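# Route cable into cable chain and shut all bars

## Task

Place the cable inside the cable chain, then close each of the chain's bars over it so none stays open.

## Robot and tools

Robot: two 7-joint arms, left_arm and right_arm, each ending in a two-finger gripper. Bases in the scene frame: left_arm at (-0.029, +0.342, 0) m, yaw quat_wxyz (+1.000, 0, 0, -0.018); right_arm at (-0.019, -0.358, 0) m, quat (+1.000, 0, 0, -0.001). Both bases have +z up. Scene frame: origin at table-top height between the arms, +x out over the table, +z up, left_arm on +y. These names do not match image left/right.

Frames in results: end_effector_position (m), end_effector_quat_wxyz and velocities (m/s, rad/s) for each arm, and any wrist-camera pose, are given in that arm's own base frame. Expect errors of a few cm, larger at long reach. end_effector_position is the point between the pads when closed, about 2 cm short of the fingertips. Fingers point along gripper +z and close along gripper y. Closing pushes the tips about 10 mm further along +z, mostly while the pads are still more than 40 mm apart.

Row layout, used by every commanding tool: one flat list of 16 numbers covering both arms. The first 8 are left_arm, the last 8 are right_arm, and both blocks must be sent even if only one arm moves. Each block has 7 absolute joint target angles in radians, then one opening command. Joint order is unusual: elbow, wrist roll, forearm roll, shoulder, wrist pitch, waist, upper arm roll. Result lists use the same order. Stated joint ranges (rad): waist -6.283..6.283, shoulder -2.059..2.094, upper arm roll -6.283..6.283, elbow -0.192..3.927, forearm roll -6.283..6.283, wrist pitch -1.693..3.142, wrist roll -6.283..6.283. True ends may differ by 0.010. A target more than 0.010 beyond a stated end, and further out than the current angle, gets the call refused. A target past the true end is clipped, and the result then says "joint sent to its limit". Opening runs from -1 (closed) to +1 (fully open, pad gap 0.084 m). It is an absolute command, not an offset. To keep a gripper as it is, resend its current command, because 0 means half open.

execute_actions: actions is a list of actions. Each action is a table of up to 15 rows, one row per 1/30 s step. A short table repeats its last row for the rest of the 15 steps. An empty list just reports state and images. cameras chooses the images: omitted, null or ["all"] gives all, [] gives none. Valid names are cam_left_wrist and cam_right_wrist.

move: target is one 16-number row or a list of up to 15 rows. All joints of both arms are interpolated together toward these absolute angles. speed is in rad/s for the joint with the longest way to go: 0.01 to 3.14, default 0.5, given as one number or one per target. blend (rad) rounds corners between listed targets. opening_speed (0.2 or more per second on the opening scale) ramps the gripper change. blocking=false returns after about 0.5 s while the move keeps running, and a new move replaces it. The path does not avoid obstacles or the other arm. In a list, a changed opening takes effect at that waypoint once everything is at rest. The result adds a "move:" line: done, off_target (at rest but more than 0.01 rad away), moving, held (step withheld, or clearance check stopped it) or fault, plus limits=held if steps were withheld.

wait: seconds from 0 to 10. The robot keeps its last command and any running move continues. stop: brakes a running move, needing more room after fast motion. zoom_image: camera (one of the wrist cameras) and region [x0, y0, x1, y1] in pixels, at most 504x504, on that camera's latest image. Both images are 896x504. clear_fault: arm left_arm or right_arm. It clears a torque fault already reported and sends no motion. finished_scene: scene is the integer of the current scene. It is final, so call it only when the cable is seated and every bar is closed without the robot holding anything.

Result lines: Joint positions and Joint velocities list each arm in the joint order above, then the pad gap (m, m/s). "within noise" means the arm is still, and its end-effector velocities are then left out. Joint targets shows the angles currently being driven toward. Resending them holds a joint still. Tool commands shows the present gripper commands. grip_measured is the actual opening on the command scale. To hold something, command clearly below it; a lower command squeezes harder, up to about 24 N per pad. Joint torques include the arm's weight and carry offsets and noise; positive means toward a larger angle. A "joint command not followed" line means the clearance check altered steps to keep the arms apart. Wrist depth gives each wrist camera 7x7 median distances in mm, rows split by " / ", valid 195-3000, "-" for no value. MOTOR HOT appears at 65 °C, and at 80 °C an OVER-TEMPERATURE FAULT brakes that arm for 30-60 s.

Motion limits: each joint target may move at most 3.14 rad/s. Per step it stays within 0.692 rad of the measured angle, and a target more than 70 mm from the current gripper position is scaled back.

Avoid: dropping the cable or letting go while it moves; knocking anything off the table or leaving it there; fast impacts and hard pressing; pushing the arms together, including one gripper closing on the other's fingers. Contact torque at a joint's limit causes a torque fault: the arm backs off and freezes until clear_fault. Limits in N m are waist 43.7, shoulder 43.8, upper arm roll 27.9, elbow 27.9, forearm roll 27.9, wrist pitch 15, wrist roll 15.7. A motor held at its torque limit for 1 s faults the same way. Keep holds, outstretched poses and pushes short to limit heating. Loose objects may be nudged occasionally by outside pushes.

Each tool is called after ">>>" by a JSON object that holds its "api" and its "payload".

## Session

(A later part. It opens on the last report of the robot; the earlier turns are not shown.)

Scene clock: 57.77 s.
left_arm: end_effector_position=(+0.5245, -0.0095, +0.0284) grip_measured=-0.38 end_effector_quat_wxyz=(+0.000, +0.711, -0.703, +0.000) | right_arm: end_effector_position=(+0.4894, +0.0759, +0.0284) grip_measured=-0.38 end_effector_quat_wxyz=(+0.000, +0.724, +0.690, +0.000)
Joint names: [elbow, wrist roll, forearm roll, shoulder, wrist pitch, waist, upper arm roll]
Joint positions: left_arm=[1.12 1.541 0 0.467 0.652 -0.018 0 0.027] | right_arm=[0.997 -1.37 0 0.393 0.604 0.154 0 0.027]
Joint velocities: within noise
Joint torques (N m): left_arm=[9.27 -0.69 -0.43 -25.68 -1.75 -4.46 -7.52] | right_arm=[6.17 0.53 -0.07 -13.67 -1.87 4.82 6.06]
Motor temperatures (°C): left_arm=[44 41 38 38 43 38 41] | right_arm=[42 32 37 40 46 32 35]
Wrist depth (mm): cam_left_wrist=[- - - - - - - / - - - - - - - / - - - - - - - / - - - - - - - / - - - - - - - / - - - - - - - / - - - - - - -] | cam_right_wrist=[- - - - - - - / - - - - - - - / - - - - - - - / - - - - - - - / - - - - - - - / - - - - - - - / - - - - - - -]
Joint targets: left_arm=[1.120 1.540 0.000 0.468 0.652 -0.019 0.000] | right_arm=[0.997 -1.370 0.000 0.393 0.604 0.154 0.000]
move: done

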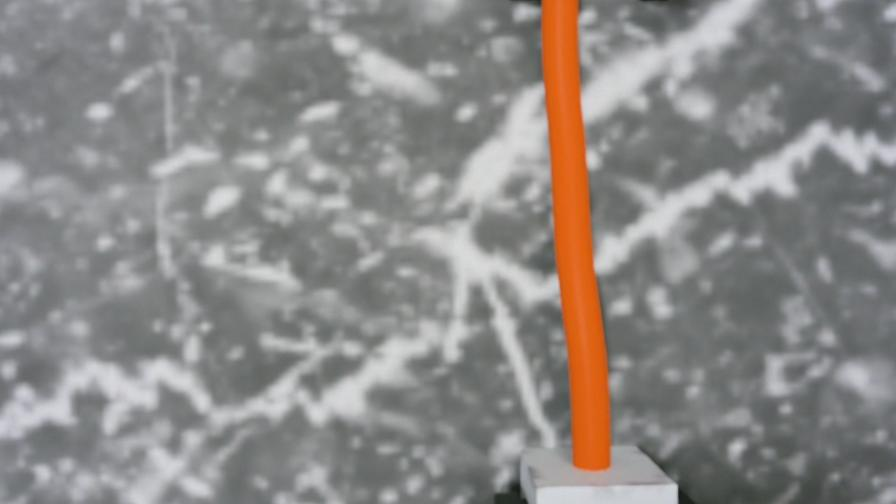

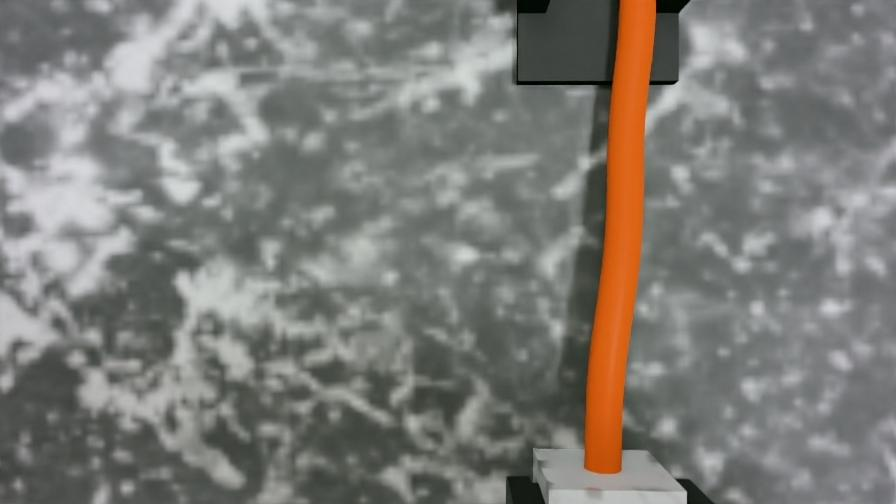

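>>> {"api": "move", "payload": {"target": [[1.12, 1.5405, 0, 0.4668, 0.6532, -0.0185, 0, 1, 0.9972, -1.3697, 0, 0.392, 0.6052, 0.1543, 0, 1],[1.0689, 1.5405, 0, 0.4362, 0.6327, -0.0185, 0, 1, 0.9487, -1.3697, 0, 0.3623, 0.5864, 0.1543, 0, 1],[1.1024, 1.5405, 0, 0.2944, 0.808, -0.0185, 0, 1, 0.9827, -1.3697, 0, 0.21, 0.7727, 0.1543, 0, 1]], "speed": [0.05,0.1,0.2], "opening_speed": 0.5}}

Scene clock: 66.17 s.
left_arm: end_effector_position=(+0.5123, -0.0095, +0.1000) grip_measured=+1.00 end_effector_quat_wxyz=(+0.000, +0.711, -0.703, +0.000) | right_arm: end_effector_position=(+0.4773, +0.0742, +0.0999) grip_measured=+1.00 end_effector_quat_wxyz=(+0.000, +0.723, +0.690, +0.000)
Joint names: [elbow, wrist roll, forearm roll, shoulder, wrist pitch, waist, upper arm roll]
Joint positions: left_arm=[1.102 1.54 0 0.294 0.808 -0.018 0 0.084] | right_arm=[0.983 -1.37 0 0.21 0.773 0.154 0 0.084]
Joint velocities: within noise
Joint torques (N m): left_arm=[15.32 -0.34 0.2 -38.36 -1.52 0.83 0.77] | right_arm=[10.58 0.09 0.26 -21.39 -0.83 -2.04 -0.86]
Motor temperatures (°C): left_arm=[43 41 38 38 43 38 41] | right_arm=[42 32 37 40 46 32 35]
Wrist depth (mm): cam_left_wrist=[227 228 228 229 229 231 231 / 227 227 228 229 230 230 231 / 227 227 228 228 229 230 231 / 226 226 227 228 229 229 230 / 225 227 227 227 228 229 230 / 225 226 227 228 228 229 210 / 225 226 226 227 228 229 230] | cam_right_wrist=[232 231 231 229 224 228 227 / 232 231 230 229 224 227 227 / 232 231 230 229 228 228 227 / 232 231 230 229 228 227 227 / 232 231 202 229 228 228 226 / 231 231 202 229 228 227 226 / 232 230 230 229 228 227 226]
Joint targets: left_arm=[1.102 1.540 0.000 0.294 0.808 -0.019 0.000] | right_arm=[0.983 -1.370 0.000 0.210 0.773 0.154 0.000]
move: done

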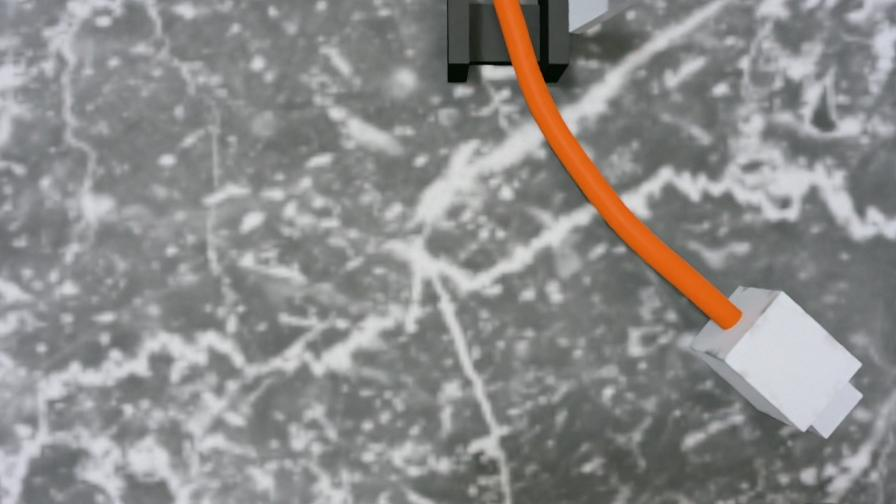

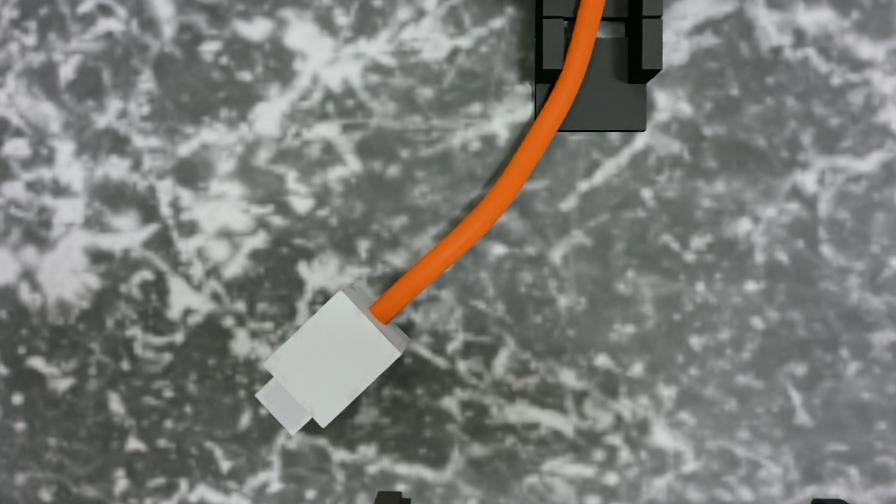

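>>> {"api": "move", "payload": {"target": [1.1024, 1.5405, 0, 0.2944, 0.808, -0.0185, 0, 1, 1.061, 0.5634, 0, 0.2892, 0.7718, 0.5164, 0, -0.38], "speed": 0.7, "opening_speed": 1.5, "cameras": ["cam_right_wrist"]}}

Scene clock: 74.80 s.
left_arm: end_effector_position=(+0.5123, -0.0095, +0.1001) grip_measured=+1.00 end_effector_quat_wxyz=(+0.000, +0.711, -0.703, +0.000) | right_arm: end_effector_position=(+0.4385, +0.2490, +0.0900) grip_measured=-0.40 end_effector_quat_wxyz=(+0.000, +1.000, -0.023, +0.000)
Joint names: [elbow, wrist roll, forearm roll, shoulder, wrist pitch, waist, upper arm roll]
Joint positions: left_arm=[1.102 1.54 0 0.294 0.808 -0.019 0 0.084] | right_arm=[1.061 0.563 0 0.289 0.772 0.516 0 0.027]
Joint velocities: within noise
Joint torques (N m): left_arm=[14.18 -0.2 0.42 -38.52 -2.6 0.68 0.21] | right_arm=[10.32 0.6 -0.68 -19.48 -2.61 1.84 -1.09]
Motor temperatures (°C): left_arm=[44 41 38 38 43 38 41] | right_arm=[42 32 37 40 46 32 35]
Wrist depth (mm): cam_left_wrist=[227 228 228 229 229 231 231 / 227 227 228 229 230 230 231 / 227 227 228 228 229 230 231 / 226 227 227 228 229 230 230 / 226 227 227 228 229 229 230 / 225 226 227 227 228 229 210 / 225 226 227 227 228 228 230] | cam_right_wrist=[220 219 219 219 218 217 217 / 220 220 219 219 218 217 217 / 220 219 219 219 218 218 217 / 208 207 207 207 207 214 217 / 216 217 215 214 214 214 217 / 220 220 219 219 218 218 217 / 220 220 219 219 218 218 217]
Joint targets: left_arm=[1.102 1.540 0.000 0.294 0.808 -0.019 0.000] | right_arm=[1.061 0.563 0.000 0.289 0.772 0.516 0.000]
move: done
Images, in order (width x height): cam_right_wrist 896x504.

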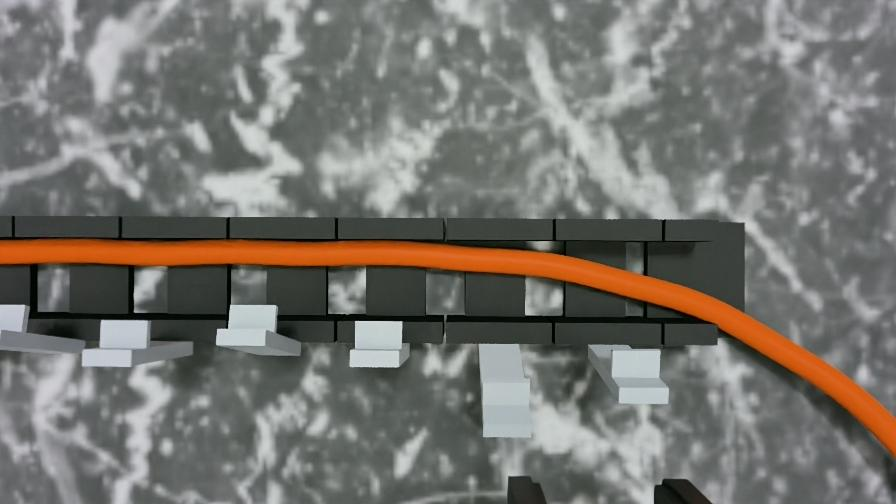

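>>> {"api": "move", "payload": {"target": [[1.1024, 1.5405, 0, 0.2944, 0.808, -0.0185, 0, 1, 1.0461, 0.5634, 0, 0.3374, 0.7087, 0.5164, 0, -0.38],[1.1024, 1.5405, 0, 0.2944, 0.808, -0.0185, 0, 1, 1.1557, 0.533, 0, 0.4083, 0.7474, 0.486, 0, -0.38],[1.1024, 1.5405, 0, 0.2944, 0.808, -0.0185, 0, 1, 1.2099, 0.5188, 0, 0.4577, 0.7522, 0.4718, 0, -0.38],[1.1024, 1.5405, 0, 0.2944, 0.808, -0.0185, 0, 1, 1.2457, 0.5098, 0, 0.5, 0.7457, 0.4628, 0, -0.38],[1.1024, 1.5405, 0, 0.2944, 0.808, -0.0185, 0, 1, 1.2455, 0.5098, 0, 0.5013, 0.7442, 0.4628, 0, -0.38]], "speed": [0.2,0.15,0.12,0.08,0.03], "blend": [0,0.01,0.01,0,0], "cameras": ["cam_right_wrist"]}}

Scene clock: 82.23 s.
left_arm: end_effector_position=(+0.5123, -0.0095, +0.1001) grip_measured=+1.00 end_effector_quat_wxyz=(+0.000, +0.711, -0.703, +0.000) | right_arm: end_effector_position=(+0.4940, +0.2465, +0.0482) grip_measured=-0.40 end_effector_quat_wxyz=(+0.000, +1.000, -0.023, +0.000)
Joint names: [elbow, wrist roll, forearm roll, shoulder, wrist pitch, waist, upper arm roll]
Joint positions: left_arm=[1.102 1.54 0 0.294 0.808 -0.019 0 0.084] | right_arm=[1.246 0.51 0 0.501 0.744 0.463 0 0.027]
Joint velocities: within noise
Joint torques (N m): left_arm=[13.9 0.14 0.19 -37.45 -2.52 0.67 -0.46] | right_arm=[3.49 -0.51 -0.66 -3.74 -1.29 -3.89 -1.04]
Motor temperatures (°C): left_arm=[44 41 38 38 43 38 41] | right_arm=[42 32 37 40 46 32 35]
Wrist depth (mm): cam_left_wrist=[227 228 228 229 230 231 231 / 227 228 229 229 229 230 231 / 226 227 228 228 229 230 231 / 226 227 227 228 229 230 230 / 226 227 227 228 229 229 230 / 225 226 227 228 228 229 210 / 225 226 226 227 228 229 229] | cam_right_wrist=[- - - - - - - / - - - - - - - / - - - - - - - / - - - - - - - / - - - - - - - / - - - - - - - / - - - - - - -]
Joint targets: left_arm=[1.102 1.540 0.000 0.294 0.808 -0.019 0.000] | right_arm=[1.246 0.510 0.000 0.501 0.744 0.463 0.000]
move: done
Images, in order (width x height): cam_right_wrist 896x504.

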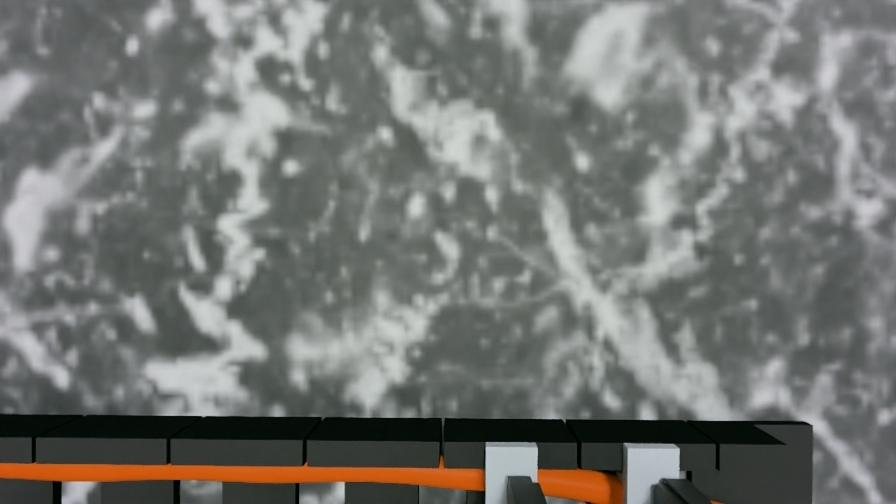

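>>> {"api": "move", "payload": {"target": [[1.1024, 1.5405, 0, 0.2944, 0.808, -0.0185, 0, 1, 1.2671, 0.5098, 0, 0.4262, 0.8409, 0.4628, 0, -0.38],[1.1024, 1.5405, 0, 0.2944, 0.808, -0.0185, 0, 1, 1.2264, 0.6677, 0, 0.3998, 0.8266, 0.6207, 0, -0.38]], "speed": [0.3,0.4], "cameras": ["cam_right_wrist"]}}

Scene clock: 88.27 s.
left_arm: end_effector_position=(+0.5123, -0.0095, +0.1001) grip_measured=+1.00 end_effector_quat_wxyz=(+0.000, +0.711, -0.703, +0.000) | right_arm: end_effector_position=(+0.4416, +0.3157, +0.0900) grip_measured=-0.40 end_effector_quat_wxyz=(+0.000, +1.000, -0.024, +0.000)
Joint names: [elbow, wrist roll, forearm roll, shoulder, wrist pitch, waist, upper arm roll]
Joint positions: left_arm=[1.102 1.54 0 0.294 0.808 -0.019 0 0.084] | right_arm=[1.226 0.668 0 0.4 0.827 0.621 0 0.027]
Joint velocities: within noise
Joint torques (N m): left_arm=[13.74 0.33 0.17 -37.06 -2.57 0.72 -0.81] | right_arm=[9.58 0.64 -0.49 -24.81 -2.57 2.11 -2.46]
Motor temperatures (°C): left_arm=[44 41 38 38 43 38 41] | right_arm=[42 32 37 40 46 32 35]
Wrist depth (mm): cam_left_wrist=[227 228 229 229 230 231 231 / 227 228 228 229 230 231 231 / 227 227 228 229 229 230 231 / 227 227 227 228 229 229 230 / 226 226 227 228 229 229 230 / 226 226 227 228 228 229 210 / 225 226 226 227 228 228 229] | cam_right_wrist=[220 219 219 218 218 217 217 / 219 219 218 218 218 217 217 / 220 219 219 218 218 218 217 / 208 207 207 207 206 206 213 / 216 219 215 215 214 218 213 / 220 219 219 218 218 218 217 / 220 220 219 218 218 218 217]
Joint targets: left_arm=[1.102 1.540 0.000 0.294 0.808 -0.019 0.000] | right_arm=[1.226 0.668 0.000 0.400 0.827 0.621 0.000]
move: done
Images, in order (width x height): cam_right_wrist 896x504.

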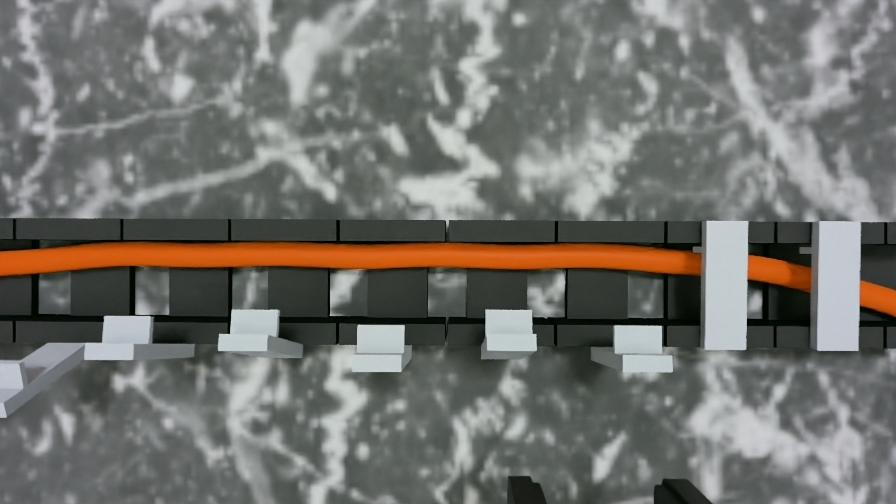

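>>> {"api": "move", "payload": {"target": [[1.1024, 1.5405, 0, 0.2944, 0.808, -0.0185, 0, 1, 1.2116, 0.6677, 0, 0.4438, 0.7678, 0.6207, 0, -0.38],[1.1024, 1.5405, 0, 0.2944, 0.808, -0.0185, 0, 1, 1.3227, 0.6346, 0, 0.5128, 0.8099, 0.5876, 0, -0.38],[1.1024, 1.5405, 0, 0.2944, 0.808, -0.0185, 0, 1, 1.3784, 0.6191, 0, 0.5609, 0.8175, 0.5721, 0, -0.38],[1.1024, 1.5405, 0, 0.2944, 0.808, -0.0185, 0, 1, 1.4156, 0.6092, 0, 0.6017, 0.8139, 0.5622, 0, -0.38],[1.1024, 1.5405, 0, 0.2944, 0.808, -0.0185, 0, 1, 1.4154, 0.6092, 0, 0.6025, 0.8129, 0.5622, 0, -0.38]], "speed": [0.2,0.15,0.12,0.08,0.03], "blend": [0,0.01,0.01,0,0], "cameras": ["cam_right_wrist"]}}

Scene clock: 92.20 s.
left_arm: end_effector_position=(+0.5123, -0.0095, +0.1001) grip_measured=+1.00 end_effector_quat_wxyz=(+0.000, +0.711, -0.703, +0.000) | right_arm: end_effector_position=(+0.4971, +0.3132, +0.0484) grip_measured=-0.40 end_effector_quat_wxyz=(+0.000, +1.000, -0.023, +0.000)
Joint names: [elbow, wrist roll, forearm roll, shoulder, wrist pitch, waist, upper arm roll]
Joint positions: left_arm=[1.102 1.54 0 0.294 0.808 -0.019 0 0.084] | right_arm=[1.415 0.609 0 0.602 0.813 0.562 0 0.027]
Joint velocities: within noise
Joint torques (N m): left_arm=[13.98 0.15 0.14 -36.67 -2.67 0.53 -0.93] | right_arm=[3.92 -0.5 -0.29 -6.29 -0.98 -4.23 -1.38]
Motor temperatures (°C): left_arm=[44 41 38 38 43 38 41] | right_arm=[42 32 37 40 46 32 35]
Wrist depth (mm): cam_left_wrist=[227 228 228 229 230 231 231 / 227 228 228 229 230 230 231 / 226 227 228 228 229 230 231 / 226 227 228 228 229 230 230 / 226 227 227 228 229 229 230 / 226 226 227 227 228 229 210 / 225 226 227 227 228 229 229] | cam_right_wrist=[- - - - - - - / - - - - - - - / - - - - - - - / - - - - - - - / - - - - - - - / - - - - - - - / - - - - - - -]
Joint targets: left_arm=[1.102 1.540 0.000 0.294 0.808 -0.019 0.000] | right_arm=[1.415 0.609 0.000 0.602 0.813 0.562 0.000]
move: done
Images, in order (width x height): cam_right_wrist 896x504.

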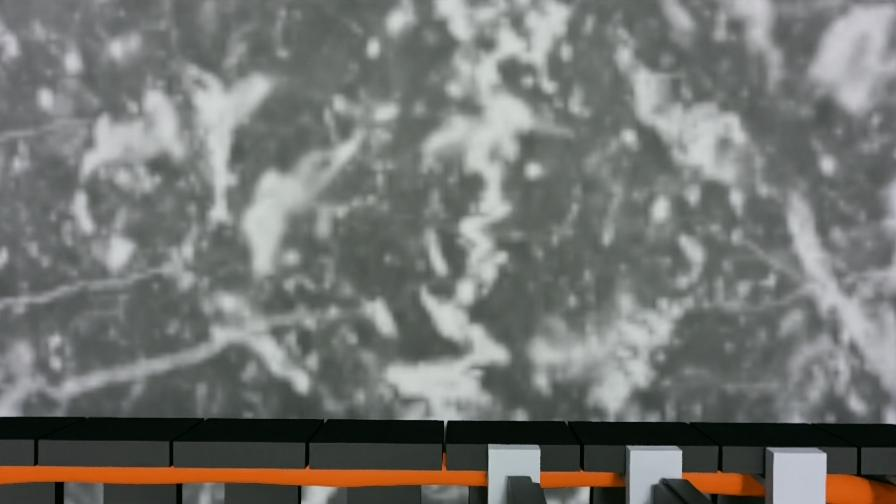

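>>> {"api": "move", "payload": {"target": [[1.1024, 1.5405, 0, 0.2944, 0.808, -0.0185, 0, 1, 1.4376, 0.6092, 0, 0.5338, 0.9038, 0.5622, 0, -0.38],[1.1024, 1.5405, 0, 0.2944, 0.808, -0.0185, 0, 1, 1.4335, 0.7572, 0, 0.5312, 0.9023, 0.7102, 0, -0.38]], "speed": [0.3,0.4], "cameras": ["cam_right_wrist"]}}

Scene clock: 98.40 s.
left_arm: end_effector_position=(+0.5123, -0.0095, +0.1000) grip_measured=+1.00 end_effector_quat_wxyz=(+0.000, +0.711, -0.703, +0.000) | right_arm: end_effector_position=(+0.4448, +0.3823, +0.0901) grip_measured=-0.40 end_effector_quat_wxyz=(+0.000, +1.000, -0.024, +0.000)
Joint names: [elbow, wrist roll, forearm roll, shoulder, wrist pitch, waist, upper arm roll]
Joint positions: left_arm=[1.102 1.541 0 0.294 0.808 -0.019 0 0.084] | right_arm=[1.433 0.757 0 0.531 0.902 0.71 0 0.027]
Joint velocities: within noise
Joint torques (N m): left_arm=[13.9 0.3 0.19 -36.35 -2.67 0.89 -0.96] | right_arm=[9.99 0.63 -0.31 -27.21 -2.63 1.96 -2.39]
Motor temperatures (°C): left_arm=[44 41 38 38 43 38 41] | right_arm=[42 32 37 40 46 32 35]
Wrist depth (mm): cam_left_wrist=[227 228 229 229 230 231 231 / 227 228 228 229 229 230 231 / 227 227 228 229 229 230 231 / 226 227 228 228 229 230 230 / 226 227 227 228 228 229 230 / 225 226 227 228 229 229 210 / 225 226 226 227 228 229 229] | cam_right_wrist=[219 219 218 218 218 217 217 / 219 219 218 218 218 217 217 / 219 219 219 218 218 217 217 / 215 207 207 207 206 206 206 / 209 215 215 214 214 217 213 / - - 219 218 218 218 217 / 220 219 219 218 218 218 217]
Joint targets: left_arm=[1.102 1.540 0.000 0.294 0.808 -0.019 0.000] | right_arm=[1.433 0.757 0.000 0.531 0.902 0.710 0.000]
move: done
Images, in order (width x height): cam_right_wrist 896x504.

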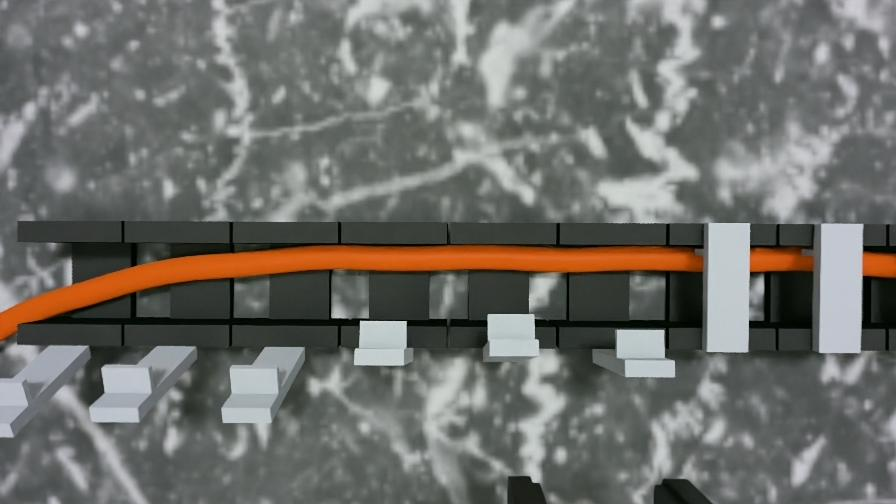

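>>> {"api": "move", "payload": {"target": [[1.1024, 1.5405, 0, 0.2944, 0.808, -0.0185, 0, 1, 1.4182, 0.7572, 0, 0.5709, 0.8473, 0.7102, 0, -0.38],[1.1024, 1.5405, 0, 0.2944, 0.808, -0.0185, 0, 1, 1.5356, 0.723, 0, 0.6412, 0.8944, 0.676, 0, -0.38],[1.1024, 1.5405, 0, 0.2944, 0.808, -0.0185, 0, 1, 1.5956, 0.707, 0, 0.6894, 0.9062, 0.66, 0, -0.38],[1.1024, 1.5405, 0, 0.2944, 0.808, -0.0185, 0, 1, 1.636, 0.6965, 0, 0.73, 0.906, 0.6495, 0, -0.38],[1.1024, 1.5405, 0, 0.2944, 0.808, -0.0185, 0, 1, 1.6359, 0.6965, 0, 0.7308, 0.9051, 0.6495, 0, -0.38]], "speed": [0.2,0.15,0.12,0.08,0.03], "blend": [0,0.01,0.01,0,0], "cameras": ["cam_right_wrist"]}}

Scene clock: 102.20 s.
left_arm: end_effector_position=(+0.5123, -0.0095, +0.1000) grip_measured=+1.00 end_effector_quat_wxyz=(+0.000, +0.711, -0.703, +0.000) | right_arm: end_effector_position=(+0.5001, +0.3799, +0.0485) grip_measured=-0.40 end_effector_quat_wxyz=(+0.000, +1.000, -0.023, +0.000)
Joint names: [elbow, wrist roll, forearm roll, shoulder, wrist pitch, waist, upper arm roll]
Joint positions: left_arm=[1.102 1.54 0 0.294 0.808 -0.019 0 0.084] | right_arm=[1.636 0.697 0 0.73 0.905 0.65 0 0.027]
Joint velocities: within noise
Joint torques (N m): left_arm=[13.84 0.18 0 -35.96 -2.68 0.72 -0.85] | right_arm=[3.22 -0.53 -0.27 -6.82 -2.28 -4.65 -1.06]
Motor temperatures (°C): left_arm=[44 41 38 38 43 38 41] | right_arm=[42 32 37 40 46 32 35]
Wrist depth (mm): cam_left_wrist=[227 228 229 229 230 231 231 / 227 227 228 229 230 230 231 / 227 227 228 229 229 230 231 / 226 227 227 228 229 230 230 / 226 226 227 228 229 229 230 / 226 226 227 227 228 228 210 / 225 226 227 227 228 229 230] | cam_right_wrist=[- - - - - - - / - - - - - - - / - - - - - - - / - - - - - - - / - - - - - - - / - - - - - - - / - - - - - - -]
Joint targets: left_arm=[1.102 1.540 0.000 0.294 0.808 -0.019 0.000] | right_arm=[1.636 0.696 0.000 0.731 0.905 0.649 0.000]
move: done
Images, in order (width x height): cam_right_wrist 896x504.

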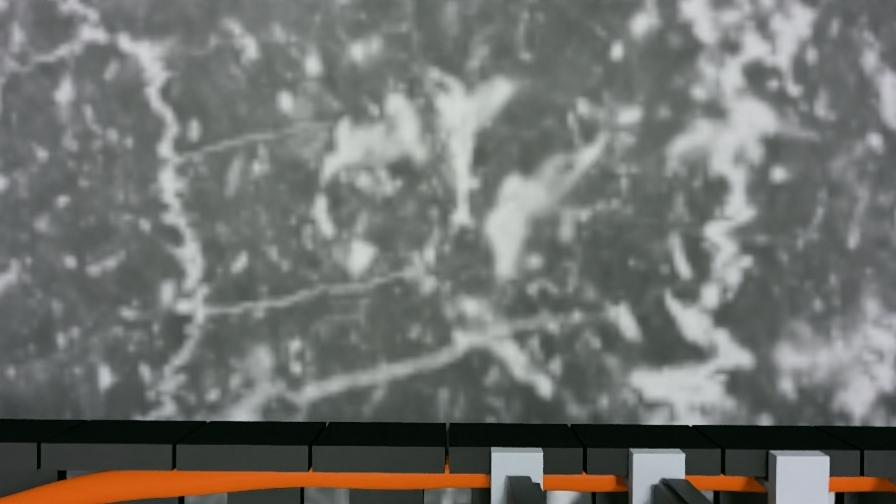

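>>> {"api": "move", "payload": {"target": [[1.1, 0.9, 0, 0.15, 0.95, 0.07, 0, 1, 1.66, 0.6965, 0, 0.6688, 0.9912, 0.6495, 0, -0.38],[1.1, 0.14, 0, 0.0, 1.1, 0.15, 0, -0.38, 1.6984, 0.8338, 0, 0.6918, 1.0066, 0.7868, 0, -0.38]], "speed": [0.6,0.7], "cameras": ["cam_right_wrist"]}}

Scene clock: 111.17 s.
left_arm: end_effector_position=(+0.4636, +0.0701, +0.2222) grip_measured=-0.40 end_effector_quat_wxyz=(+0.000, +1.000, +0.005, +0.000) | right_arm: end_effector_position=(+0.4478, +0.4491, +0.0900) grip_measured=-0.40 end_effector_quat_wxyz=(+0.000, +1.000, -0.023, +0.000)
Joint names: [elbow, wrist roll, forearm roll, shoulder, wrist pitch, waist, upper arm roll]
Joint positions: left_arm=[1.1 0.14 0 0 1.1 0.15 0 0.027] | right_arm=[1.698 0.834 0 0.692 1.007 0.787 0 0.027]
Joint velocities: within noise
Joint torques (N m): left_arm=[15.88 -0.72 0.01 -30.79 -1.8 1 -0.66] | right_arm=[11.27 0.54 -0.04 -27.45 -1.16 1.85 -1.9]
Motor temperatures (°C): left_arm=[44 41 38 38 43 38 40] | right_arm=[42 32 37 40 46 32 35]
Wrist depth (mm): cam_left_wrist=[350 351 351 352 352 353 354 / 349 351 351 351 352 353 353 / 348 350 350 350 351 352 353 / 348 349 350 351 352 351 352 / 349 349 349 350 351 352 351 / 348 349 349 350 350 351 352 / 348 348 349 349 351 350 352] | cam_right_wrist=[219 219 218 218 217 217 216 / 219 218 218 218 217 217 217 / 219 218 218 218 218 217 216 / 219 219 214 206 207 206 206 / 220 219 208 214 213 217 214 / 219 219 - - 217 217 217 / 219 219 218 218 217 217 217]
Joint targets: left_arm=[1.100 0.140 0.000 0.000 1.100 0.150 0.000] | right_arm=[1.698 0.834 0.000 0.692 1.007 0.787 0.000]
move: done
Images, in order (width x height): cam_right_wrist 896x504.

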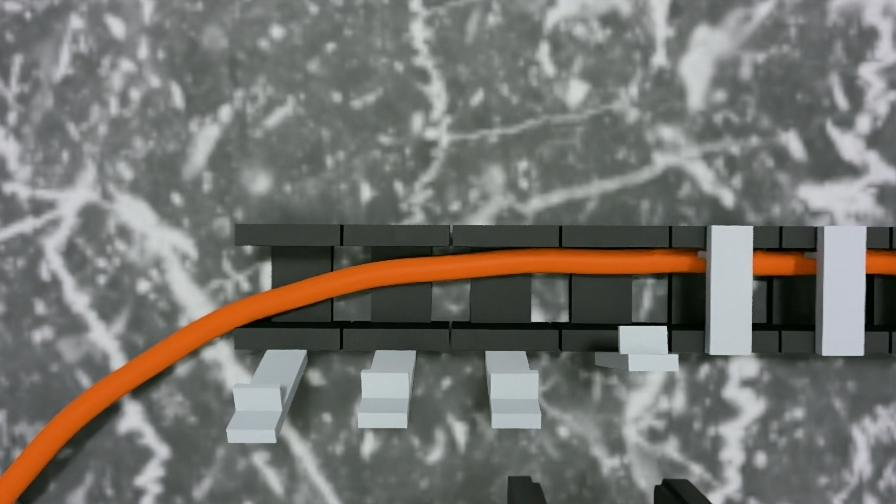

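>>> {"api": "move", "payload": {"target": [[1.1, 0.14, 0, 0.0, 1.1, 0.15, 0, -0.38, 1.6814, 0.8338, 0, 0.7267, 0.9547, 0.7868, 0, -0.38],[1.1, 0.14, 0, 0.0, 1.1, 0.15, 0, -0.38, 1.8165, 0.7996, 0, 0.8046, 1.0119, 0.7526, 0, -0.38],[1.1, 0.14, 0, 0.0, 1.1, 0.15, 0, -0.38, 1.8885, 0.7834, 0, 0.8574, 1.0311, 0.7364, 0, -0.38],[1.1, 0.14, 0, 0.0, 1.1, 0.15, 0, -0.38, 1.9386, 0.7729, 0, 0.9017, 1.0369, 0.7259, 0, -0.38],[1.1, 0.14, 0, 0.0, 1.1, 0.15, 0, -0.38, 1.9384, 0.7729, 0, 0.9025, 1.0359, 0.7259, 0, -0.38]], "speed": [0.2,0.15,0.12,0.08,0.03], "blend": [0,0.01,0.01,0,0]}}

Scene clock: 115.60 s.
left_arm: end_effector_position=(+0.4636, +0.0701, +0.2222) grip_measured=-0.40 end_effector_quat_wxyz=(+0.000, +1.000, +0.005, +0.000) | right_arm: end_effector_position=(+0.5032, +0.4467, +0.0485) grip_measured=-0.40 end_effector_quat_wxyz=(+0.000, +1.000, -0.023, +0.000) end_effector_velocity=(+0.001, -0.001, -0.003) end_effector_angular_velocity=(+0.000, +0.000, -0.001)
Joint names: [elbow, wrist roll, forearm roll, shoulder, wrist pitch, waist, upper arm roll]
Joint positions: left_arm=[1.1 0.14 0 0 1.1 0.15 0 0.027] | right_arm=[1.939 0.773 0 0.902 1.036 0.726 0 0.027]
Joint velocities: left_arm=[within noise] | right_arm=[0.002 0 0 0.005 -0.003 -0.002 0.001 0]
Joint torques (N m): left_arm=[16.32 -0.45 0.04 -28.55 -2.7 0.55 -0.86] | right_arm=[1.46 -0.54 -0.28 -6.32 -1.84 -4.32 -1.75]
Motor temperatures (°C): left_arm=[44 41 38 38 43 38 40] | right_arm=[42 32 37 40 46 32 35]
Wrist depth (mm): cam_left_wrist=[350 350 351 351 353 352 354 / 349 350 350 351 353 353 353 / 349 349 350 352 352 352 353 / 349 348 350 350 351 352 352 / 348 349 349 350 351 351 352 / 347 349 350 350 352 351 352 / 347 348 349 350 350 350 352] | cam_right_wrist=[- - - - - - - / - - - - - - - / - - - - - - - / - - - - - - - / - - - - - - - / - - - - - - - / - - - - - - -]
Joint targets: left_arm=[1.100 0.140 0.000 0.000 1.100 0.150 0.000] | right_arm=[1.938 0.773 0.000 0.902 1.036 0.726 0.000]
move: done

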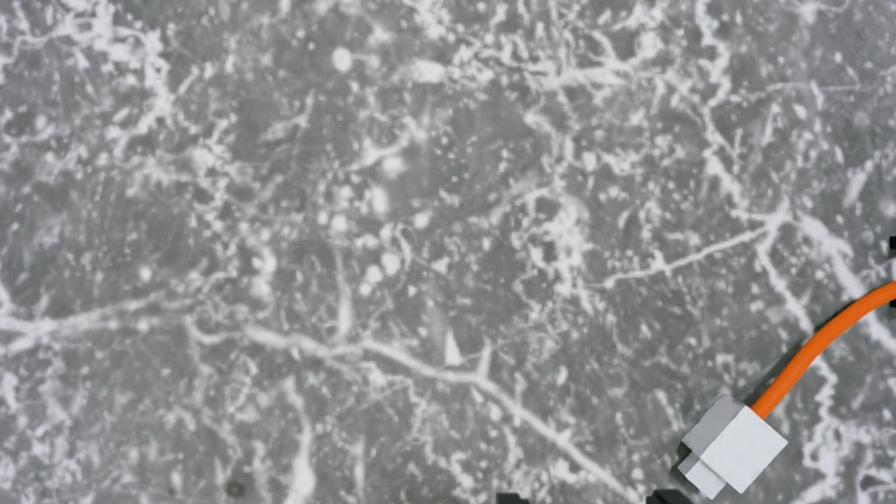

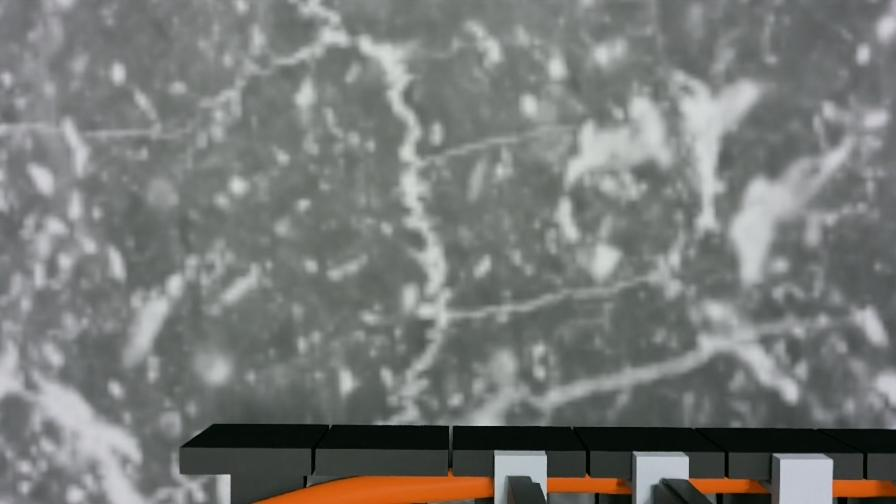

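>>> {"api": "move", "payload": {"target": [[1.1, 0.14, 0, 0.0, 1.1, 0.15, 0, -0.38, 1.9686, 0.7729, 0, 0.8492, 1.1194, 0.7259, 0, -0.38],[1.1, 0.04, 0, 0.0, 1.1, 0.05, 0, -0.38, 1.5, 0.547, 0, 0.3, 1.2, 0.5, 0, -0.38],[1.0285, -0.3588, 0, 0.2666, 0.7619, -0.3473, 0, -0.38, 1.2, 0.247, 0, 0.0, 1.2, 0.2, 0, -0.38]], "speed": [0.3,0.8,0.8], "blend": [0.01,0.1,0]}}

Scene clock: 121.87 s.
left_arm: end_effector_position=(+0.4668, -0.1688, +0.0901) grip_measured=-0.40 end_effector_quat_wxyz=(+0.000, +1.000, +0.006, +0.000) | right_arm: end_effector_position=(+0.4663, +0.0946, +0.2566) grip_measured=-0.40 end_effector_quat_wxyz=(+0.000, +1.000, -0.023, +0.000)
Joint names: [elbow, wrist roll, forearm roll, shoulder, wrist pitch, waist, upper arm roll]
Joint positions: left_arm=[1.029 -0.359 0 0.267 0.762 -0.347 0 0.027] | right_arm=[1.2 0.247 0 0 1.2 0.2 0 0.027]
Joint velocities: within noise
Joint torques (N m): left_arm=[12.88 -0.64 -0.01 -32.85 -3 -1.69 1.01] | right_arm=[10.71 -0.5 -0.16 -19.22 -1.5 -2.96 1.65]
Motor temperatures (°C): left_arm=[44 41 38 38 43 38 40] | right_arm=[42 32 37 40 46 32 35]
Wrist depth (mm): cam_left_wrist=[218 218 219 219 219 220 220 / 218 219 219 219 219 219 220 / 218 218 218 219 219 219 219 / 218 218 218 218 214 207 207 / 217 218 218 209 208 207 207 / 217 218 218 218 218 219 219 / 217 217 217 218 218 218 218] | cam_right_wrist=[387 386 384 384 382 382 381 / 387 387 385 383 383 382 383 / 388 387 385 385 383 382 381 / 387 387 386 385 384 383 381 / 365 365 376 385 383 383 382 / 387 386 385 385 384 383 382 / 388 387 386 385 384 383 382]
Joint targets: left_arm=[1.028 -0.359 0.000 0.267 0.762 -0.347 0.000] | right_arm=[1.200 0.247 0.000 0.000 1.200 0.200 0.000]
move: done

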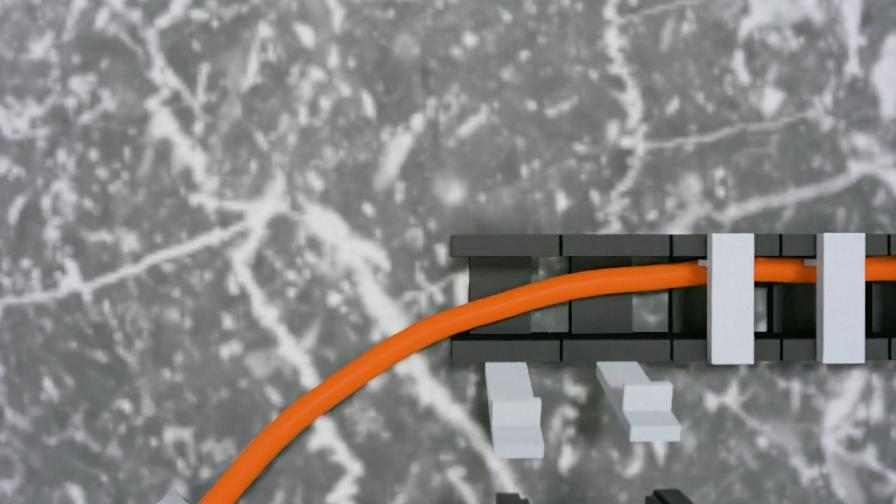

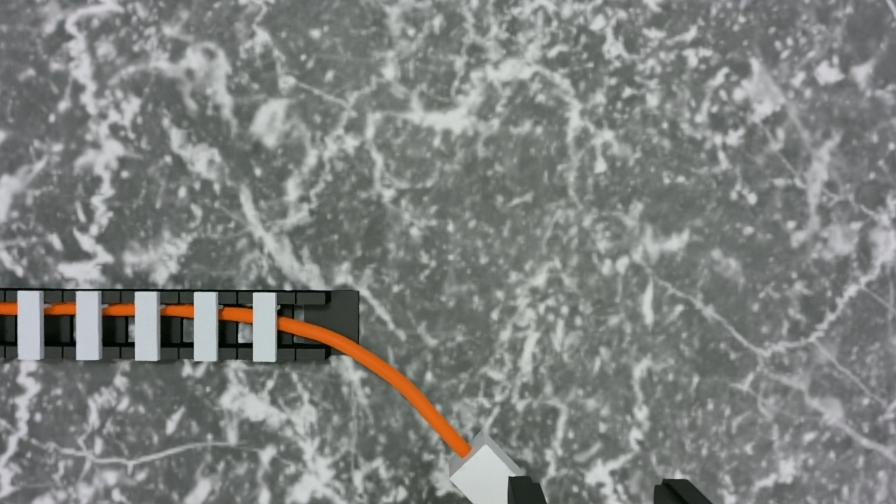

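>>> {"api": "move", "payload": {"target": [[1.0098, -0.3654, 0, 0.3134, 0.6964, -0.3539, 0, -0.38, 1.2, 0.247, 0, 0.0, 1.2, 0.2, 0, -0.38],[1.1276, -0.3449, 0, 0.3904, 0.7372, -0.3334, 0, -0.38, 1.2, 0.247, 0, 0.0, 1.2, 0.2, 0, -0.38],[1.186, -0.3355, 0, 0.4427, 0.7433, -0.324, 0, -0.38, 1.2, 0.247, 0, 0.0, 1.2, 0.2, 0, -0.38],[1.2249, -0.3295, 0, 0.4861, 0.7388, -0.318, 0, -0.38, 1.2, 0.247, 0, 0.0, 1.2, 0.2, 0, -0.38],[1.2246, -0.3295, 0, 0.488, 0.7366, -0.318, 0, -0.38, 1.2, 0.247, 0, 0.0, 1.2, 0.2, 0, -0.38]], "speed": [0.2,0.15,0.12,0.08,0.03], "blend": [0,0.01,0.01,0,0], "cameras": ["cam_left_wrist"]}}

Scene clock: 129.00 s.
left_arm: end_effector_position=(+0.5199, -0.1711, +0.0481) grip_measured=-0.40 end_effector_quat_wxyz=(+0.000, +1.000, +0.006, +0.000) end_effector_velocity=(+0.000, +0.000, +0.000) end_effector_angular_velocity=(+0.000, +0.000, -0.001) | right_arm: end_effector_position=(+0.4663, +0.0945, +0.2566) grip_measured=-0.40 end_effector_quat_wxyz=(+0.000, +1.000, -0.023, +0.000)
Joint names: [elbow, wrist roll, forearm roll, shoulder, wrist pitch, waist, upper arm roll]
Joint positions: left_arm=[1.225 -0.329 0 0.488 0.736 -0.318 0 0.027] | right_arm=[1.2 0.247 0 0 1.2 0.2 0 0.027]
Joint velocities: left_arm=[0.001 0 0 0.001 0 0 0 -0.001] | right_arm=[within noise]
Joint torques (N m): left_arm=[9.62 0.22 0 -29.4 -0.7 0.81 -0.62] | right_arm=[11.57 -0.27 -0.74 -18.46 -2.45 -2.8 -0.35]
Motor temperatures (°C): left_arm=[44 41 38 38 43 38 40] | right_arm=[42 32 37 40 46 32 35]
Wrist depth (mm): cam_left_wrist=[- - - - - - - / - - - - - - - / - - - - - - - / - - - - - - - / - - - - - - - / - - - - - - - / - - - - - - -] | cam_right_wrist=[387 386 384 383 383 382 382 / 387 386 386 383 383 382 381 / 387 386 385 385 383 383 383 / 388 386 386 385 383 383 382 / 364 364 375 385 383 383 382 / 387 386 386 385 383 383 382 / 387 387 387 384 385 383 382]
Joint targets: left_arm=[1.225 -0.330 0.000 0.488 0.737 -0.318 0.000] | right_arm=[1.200 0.247 0.000 0.000 1.200 0.200 0.000]
move: done
Images, in order (width x height): cam_left_wrist 896x504.

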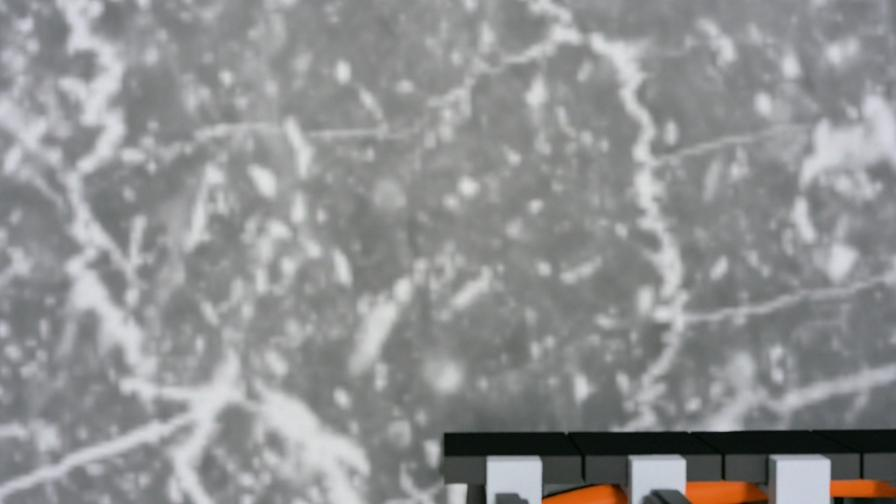

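>>> {"api": "move", "payload": {"target": [[1.2245, -0.3295, 0, 0.4893, 0.7352, -0.318, 0, -0.38, 1.2, 0.247, 0, 0.0, 1.2, 0.2, 0, -0.38],[1.2462, -0.3295, 0, 0.4126, 0.8336, -0.318, 0, -0.38, 1.2, 0.247, 0, 0.0, 1.2, 0.2, 0, -0.38],[1.0285, -0.3588, 0, 0.2666, 0.7619, -0.3473, 0, -0.38, 1.2, 0.247, 0, 0.0, 1.2, 0.2, 0, -0.38]], "speed": [0.03,0.3,0.5]}}

>>> {"api": "zoom_image", "payload": {"camera": "cam_left_wrist", "region": [440, 210, 896, 390]}}

>>> {"api": "zoom_image", "payload": {"camera": "cam_right_wrist", "region": [0, 270, 380, 390]}}

Scene clock: 131.77 s.
left_arm: end_effector_position=(+0.4667, -0.1689, +0.0900) grip_measured=-0.40 end_effector_quat_wxyz=(+0.000, +1.000, +0.006, +0.000) | right_arm: end_effector_position=(+0.4663, +0.0945, +0.2566) grip_measured=-0.40 end_effector_quat_wxyz=(+0.000, +1.000, -0.023, +0.000)
Joint names: [elbow, wrist roll, forearm roll, shoulder, wrist pitch, waist, upper arm roll]
Joint positions: left_arm=[1.029 -0.359 0 0.267 0.762 -0.347 0 0.027] | right_arm=[1.2 0.247 0 0 1.2 0.2 0 0.027]
Joint velocities: within noise
Joint torques (N m): left_arm=[12.97 -0.6 0.69 -37.25 -3.09 -1.04 -0.41] | right_arm=[11.58 -0.3 -0.59 -18.59 -2.33 -2.04 -0.36]
Motor temperatures (°C): left_arm=[44 41 38 38 43 38 40] | right_arm=[42 32 37 40 46 32 35]
Wrist depth (mm): cam_left_wrist=[218 219 219 219 219 220 220 / 218 218 219 219 219 219 219 / 218 218 218 219 219 219 220 / 218 218 218 218 219 207 207 / 218 218 218 210 208 208 207 / 217 217 218 218 218 218 219 / 217 217 217 218 218 218 218] | cam_right_wrist=[387 386 385 384 384 384 381 / 387 386 386 385 383 383 381 / 388 385 386 385 384 383 382 / 388 386 385 385 383 382 382 / 364 364 376 384 384 383 382 / 388 387 386 385 384 382 382 / 388 387 385 384 383 383 382]
Joint targets: left_arm=[1.028 -0.359 0.000 0.267 0.762 -0.347 0.000] | right_arm=[1.200 0.247 0.000 0.000 1.200 0.200 0.000]
move: done

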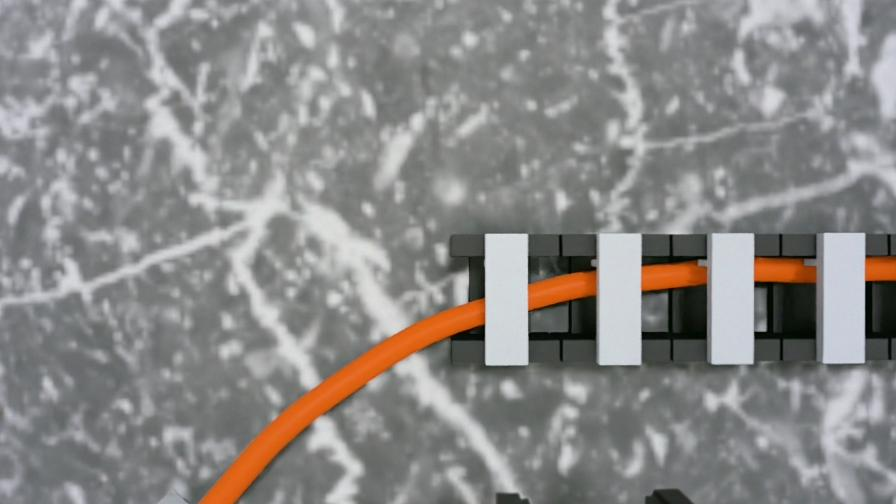

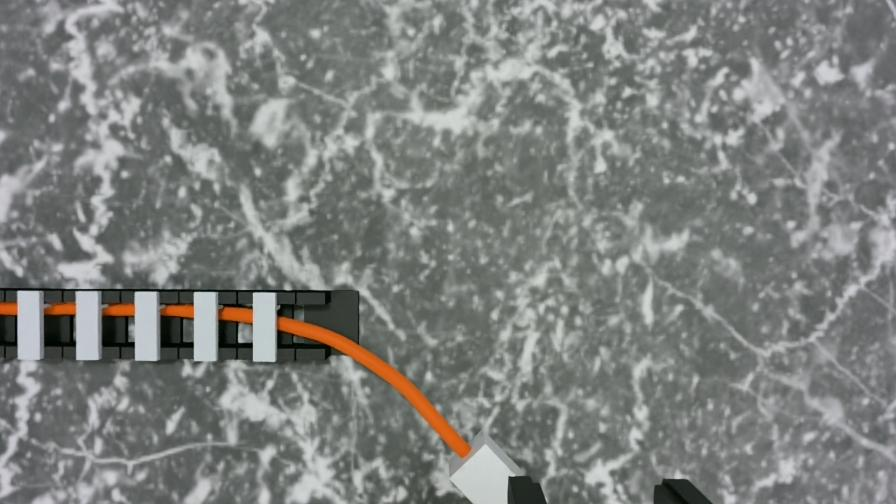

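Scaled by 1.105 from the camera's 896x504 image, which has a finer 1280x720 frame.

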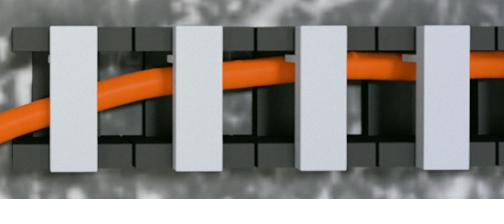

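Scaled by 1.326 from the camera's 896x504 image, which has a finer 1280x720 frame.

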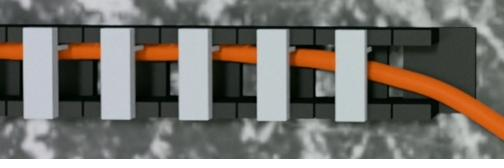

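>>> {"api": "finished_scene", "payload": {"scene": 2}}

The scene is finished: the task was done.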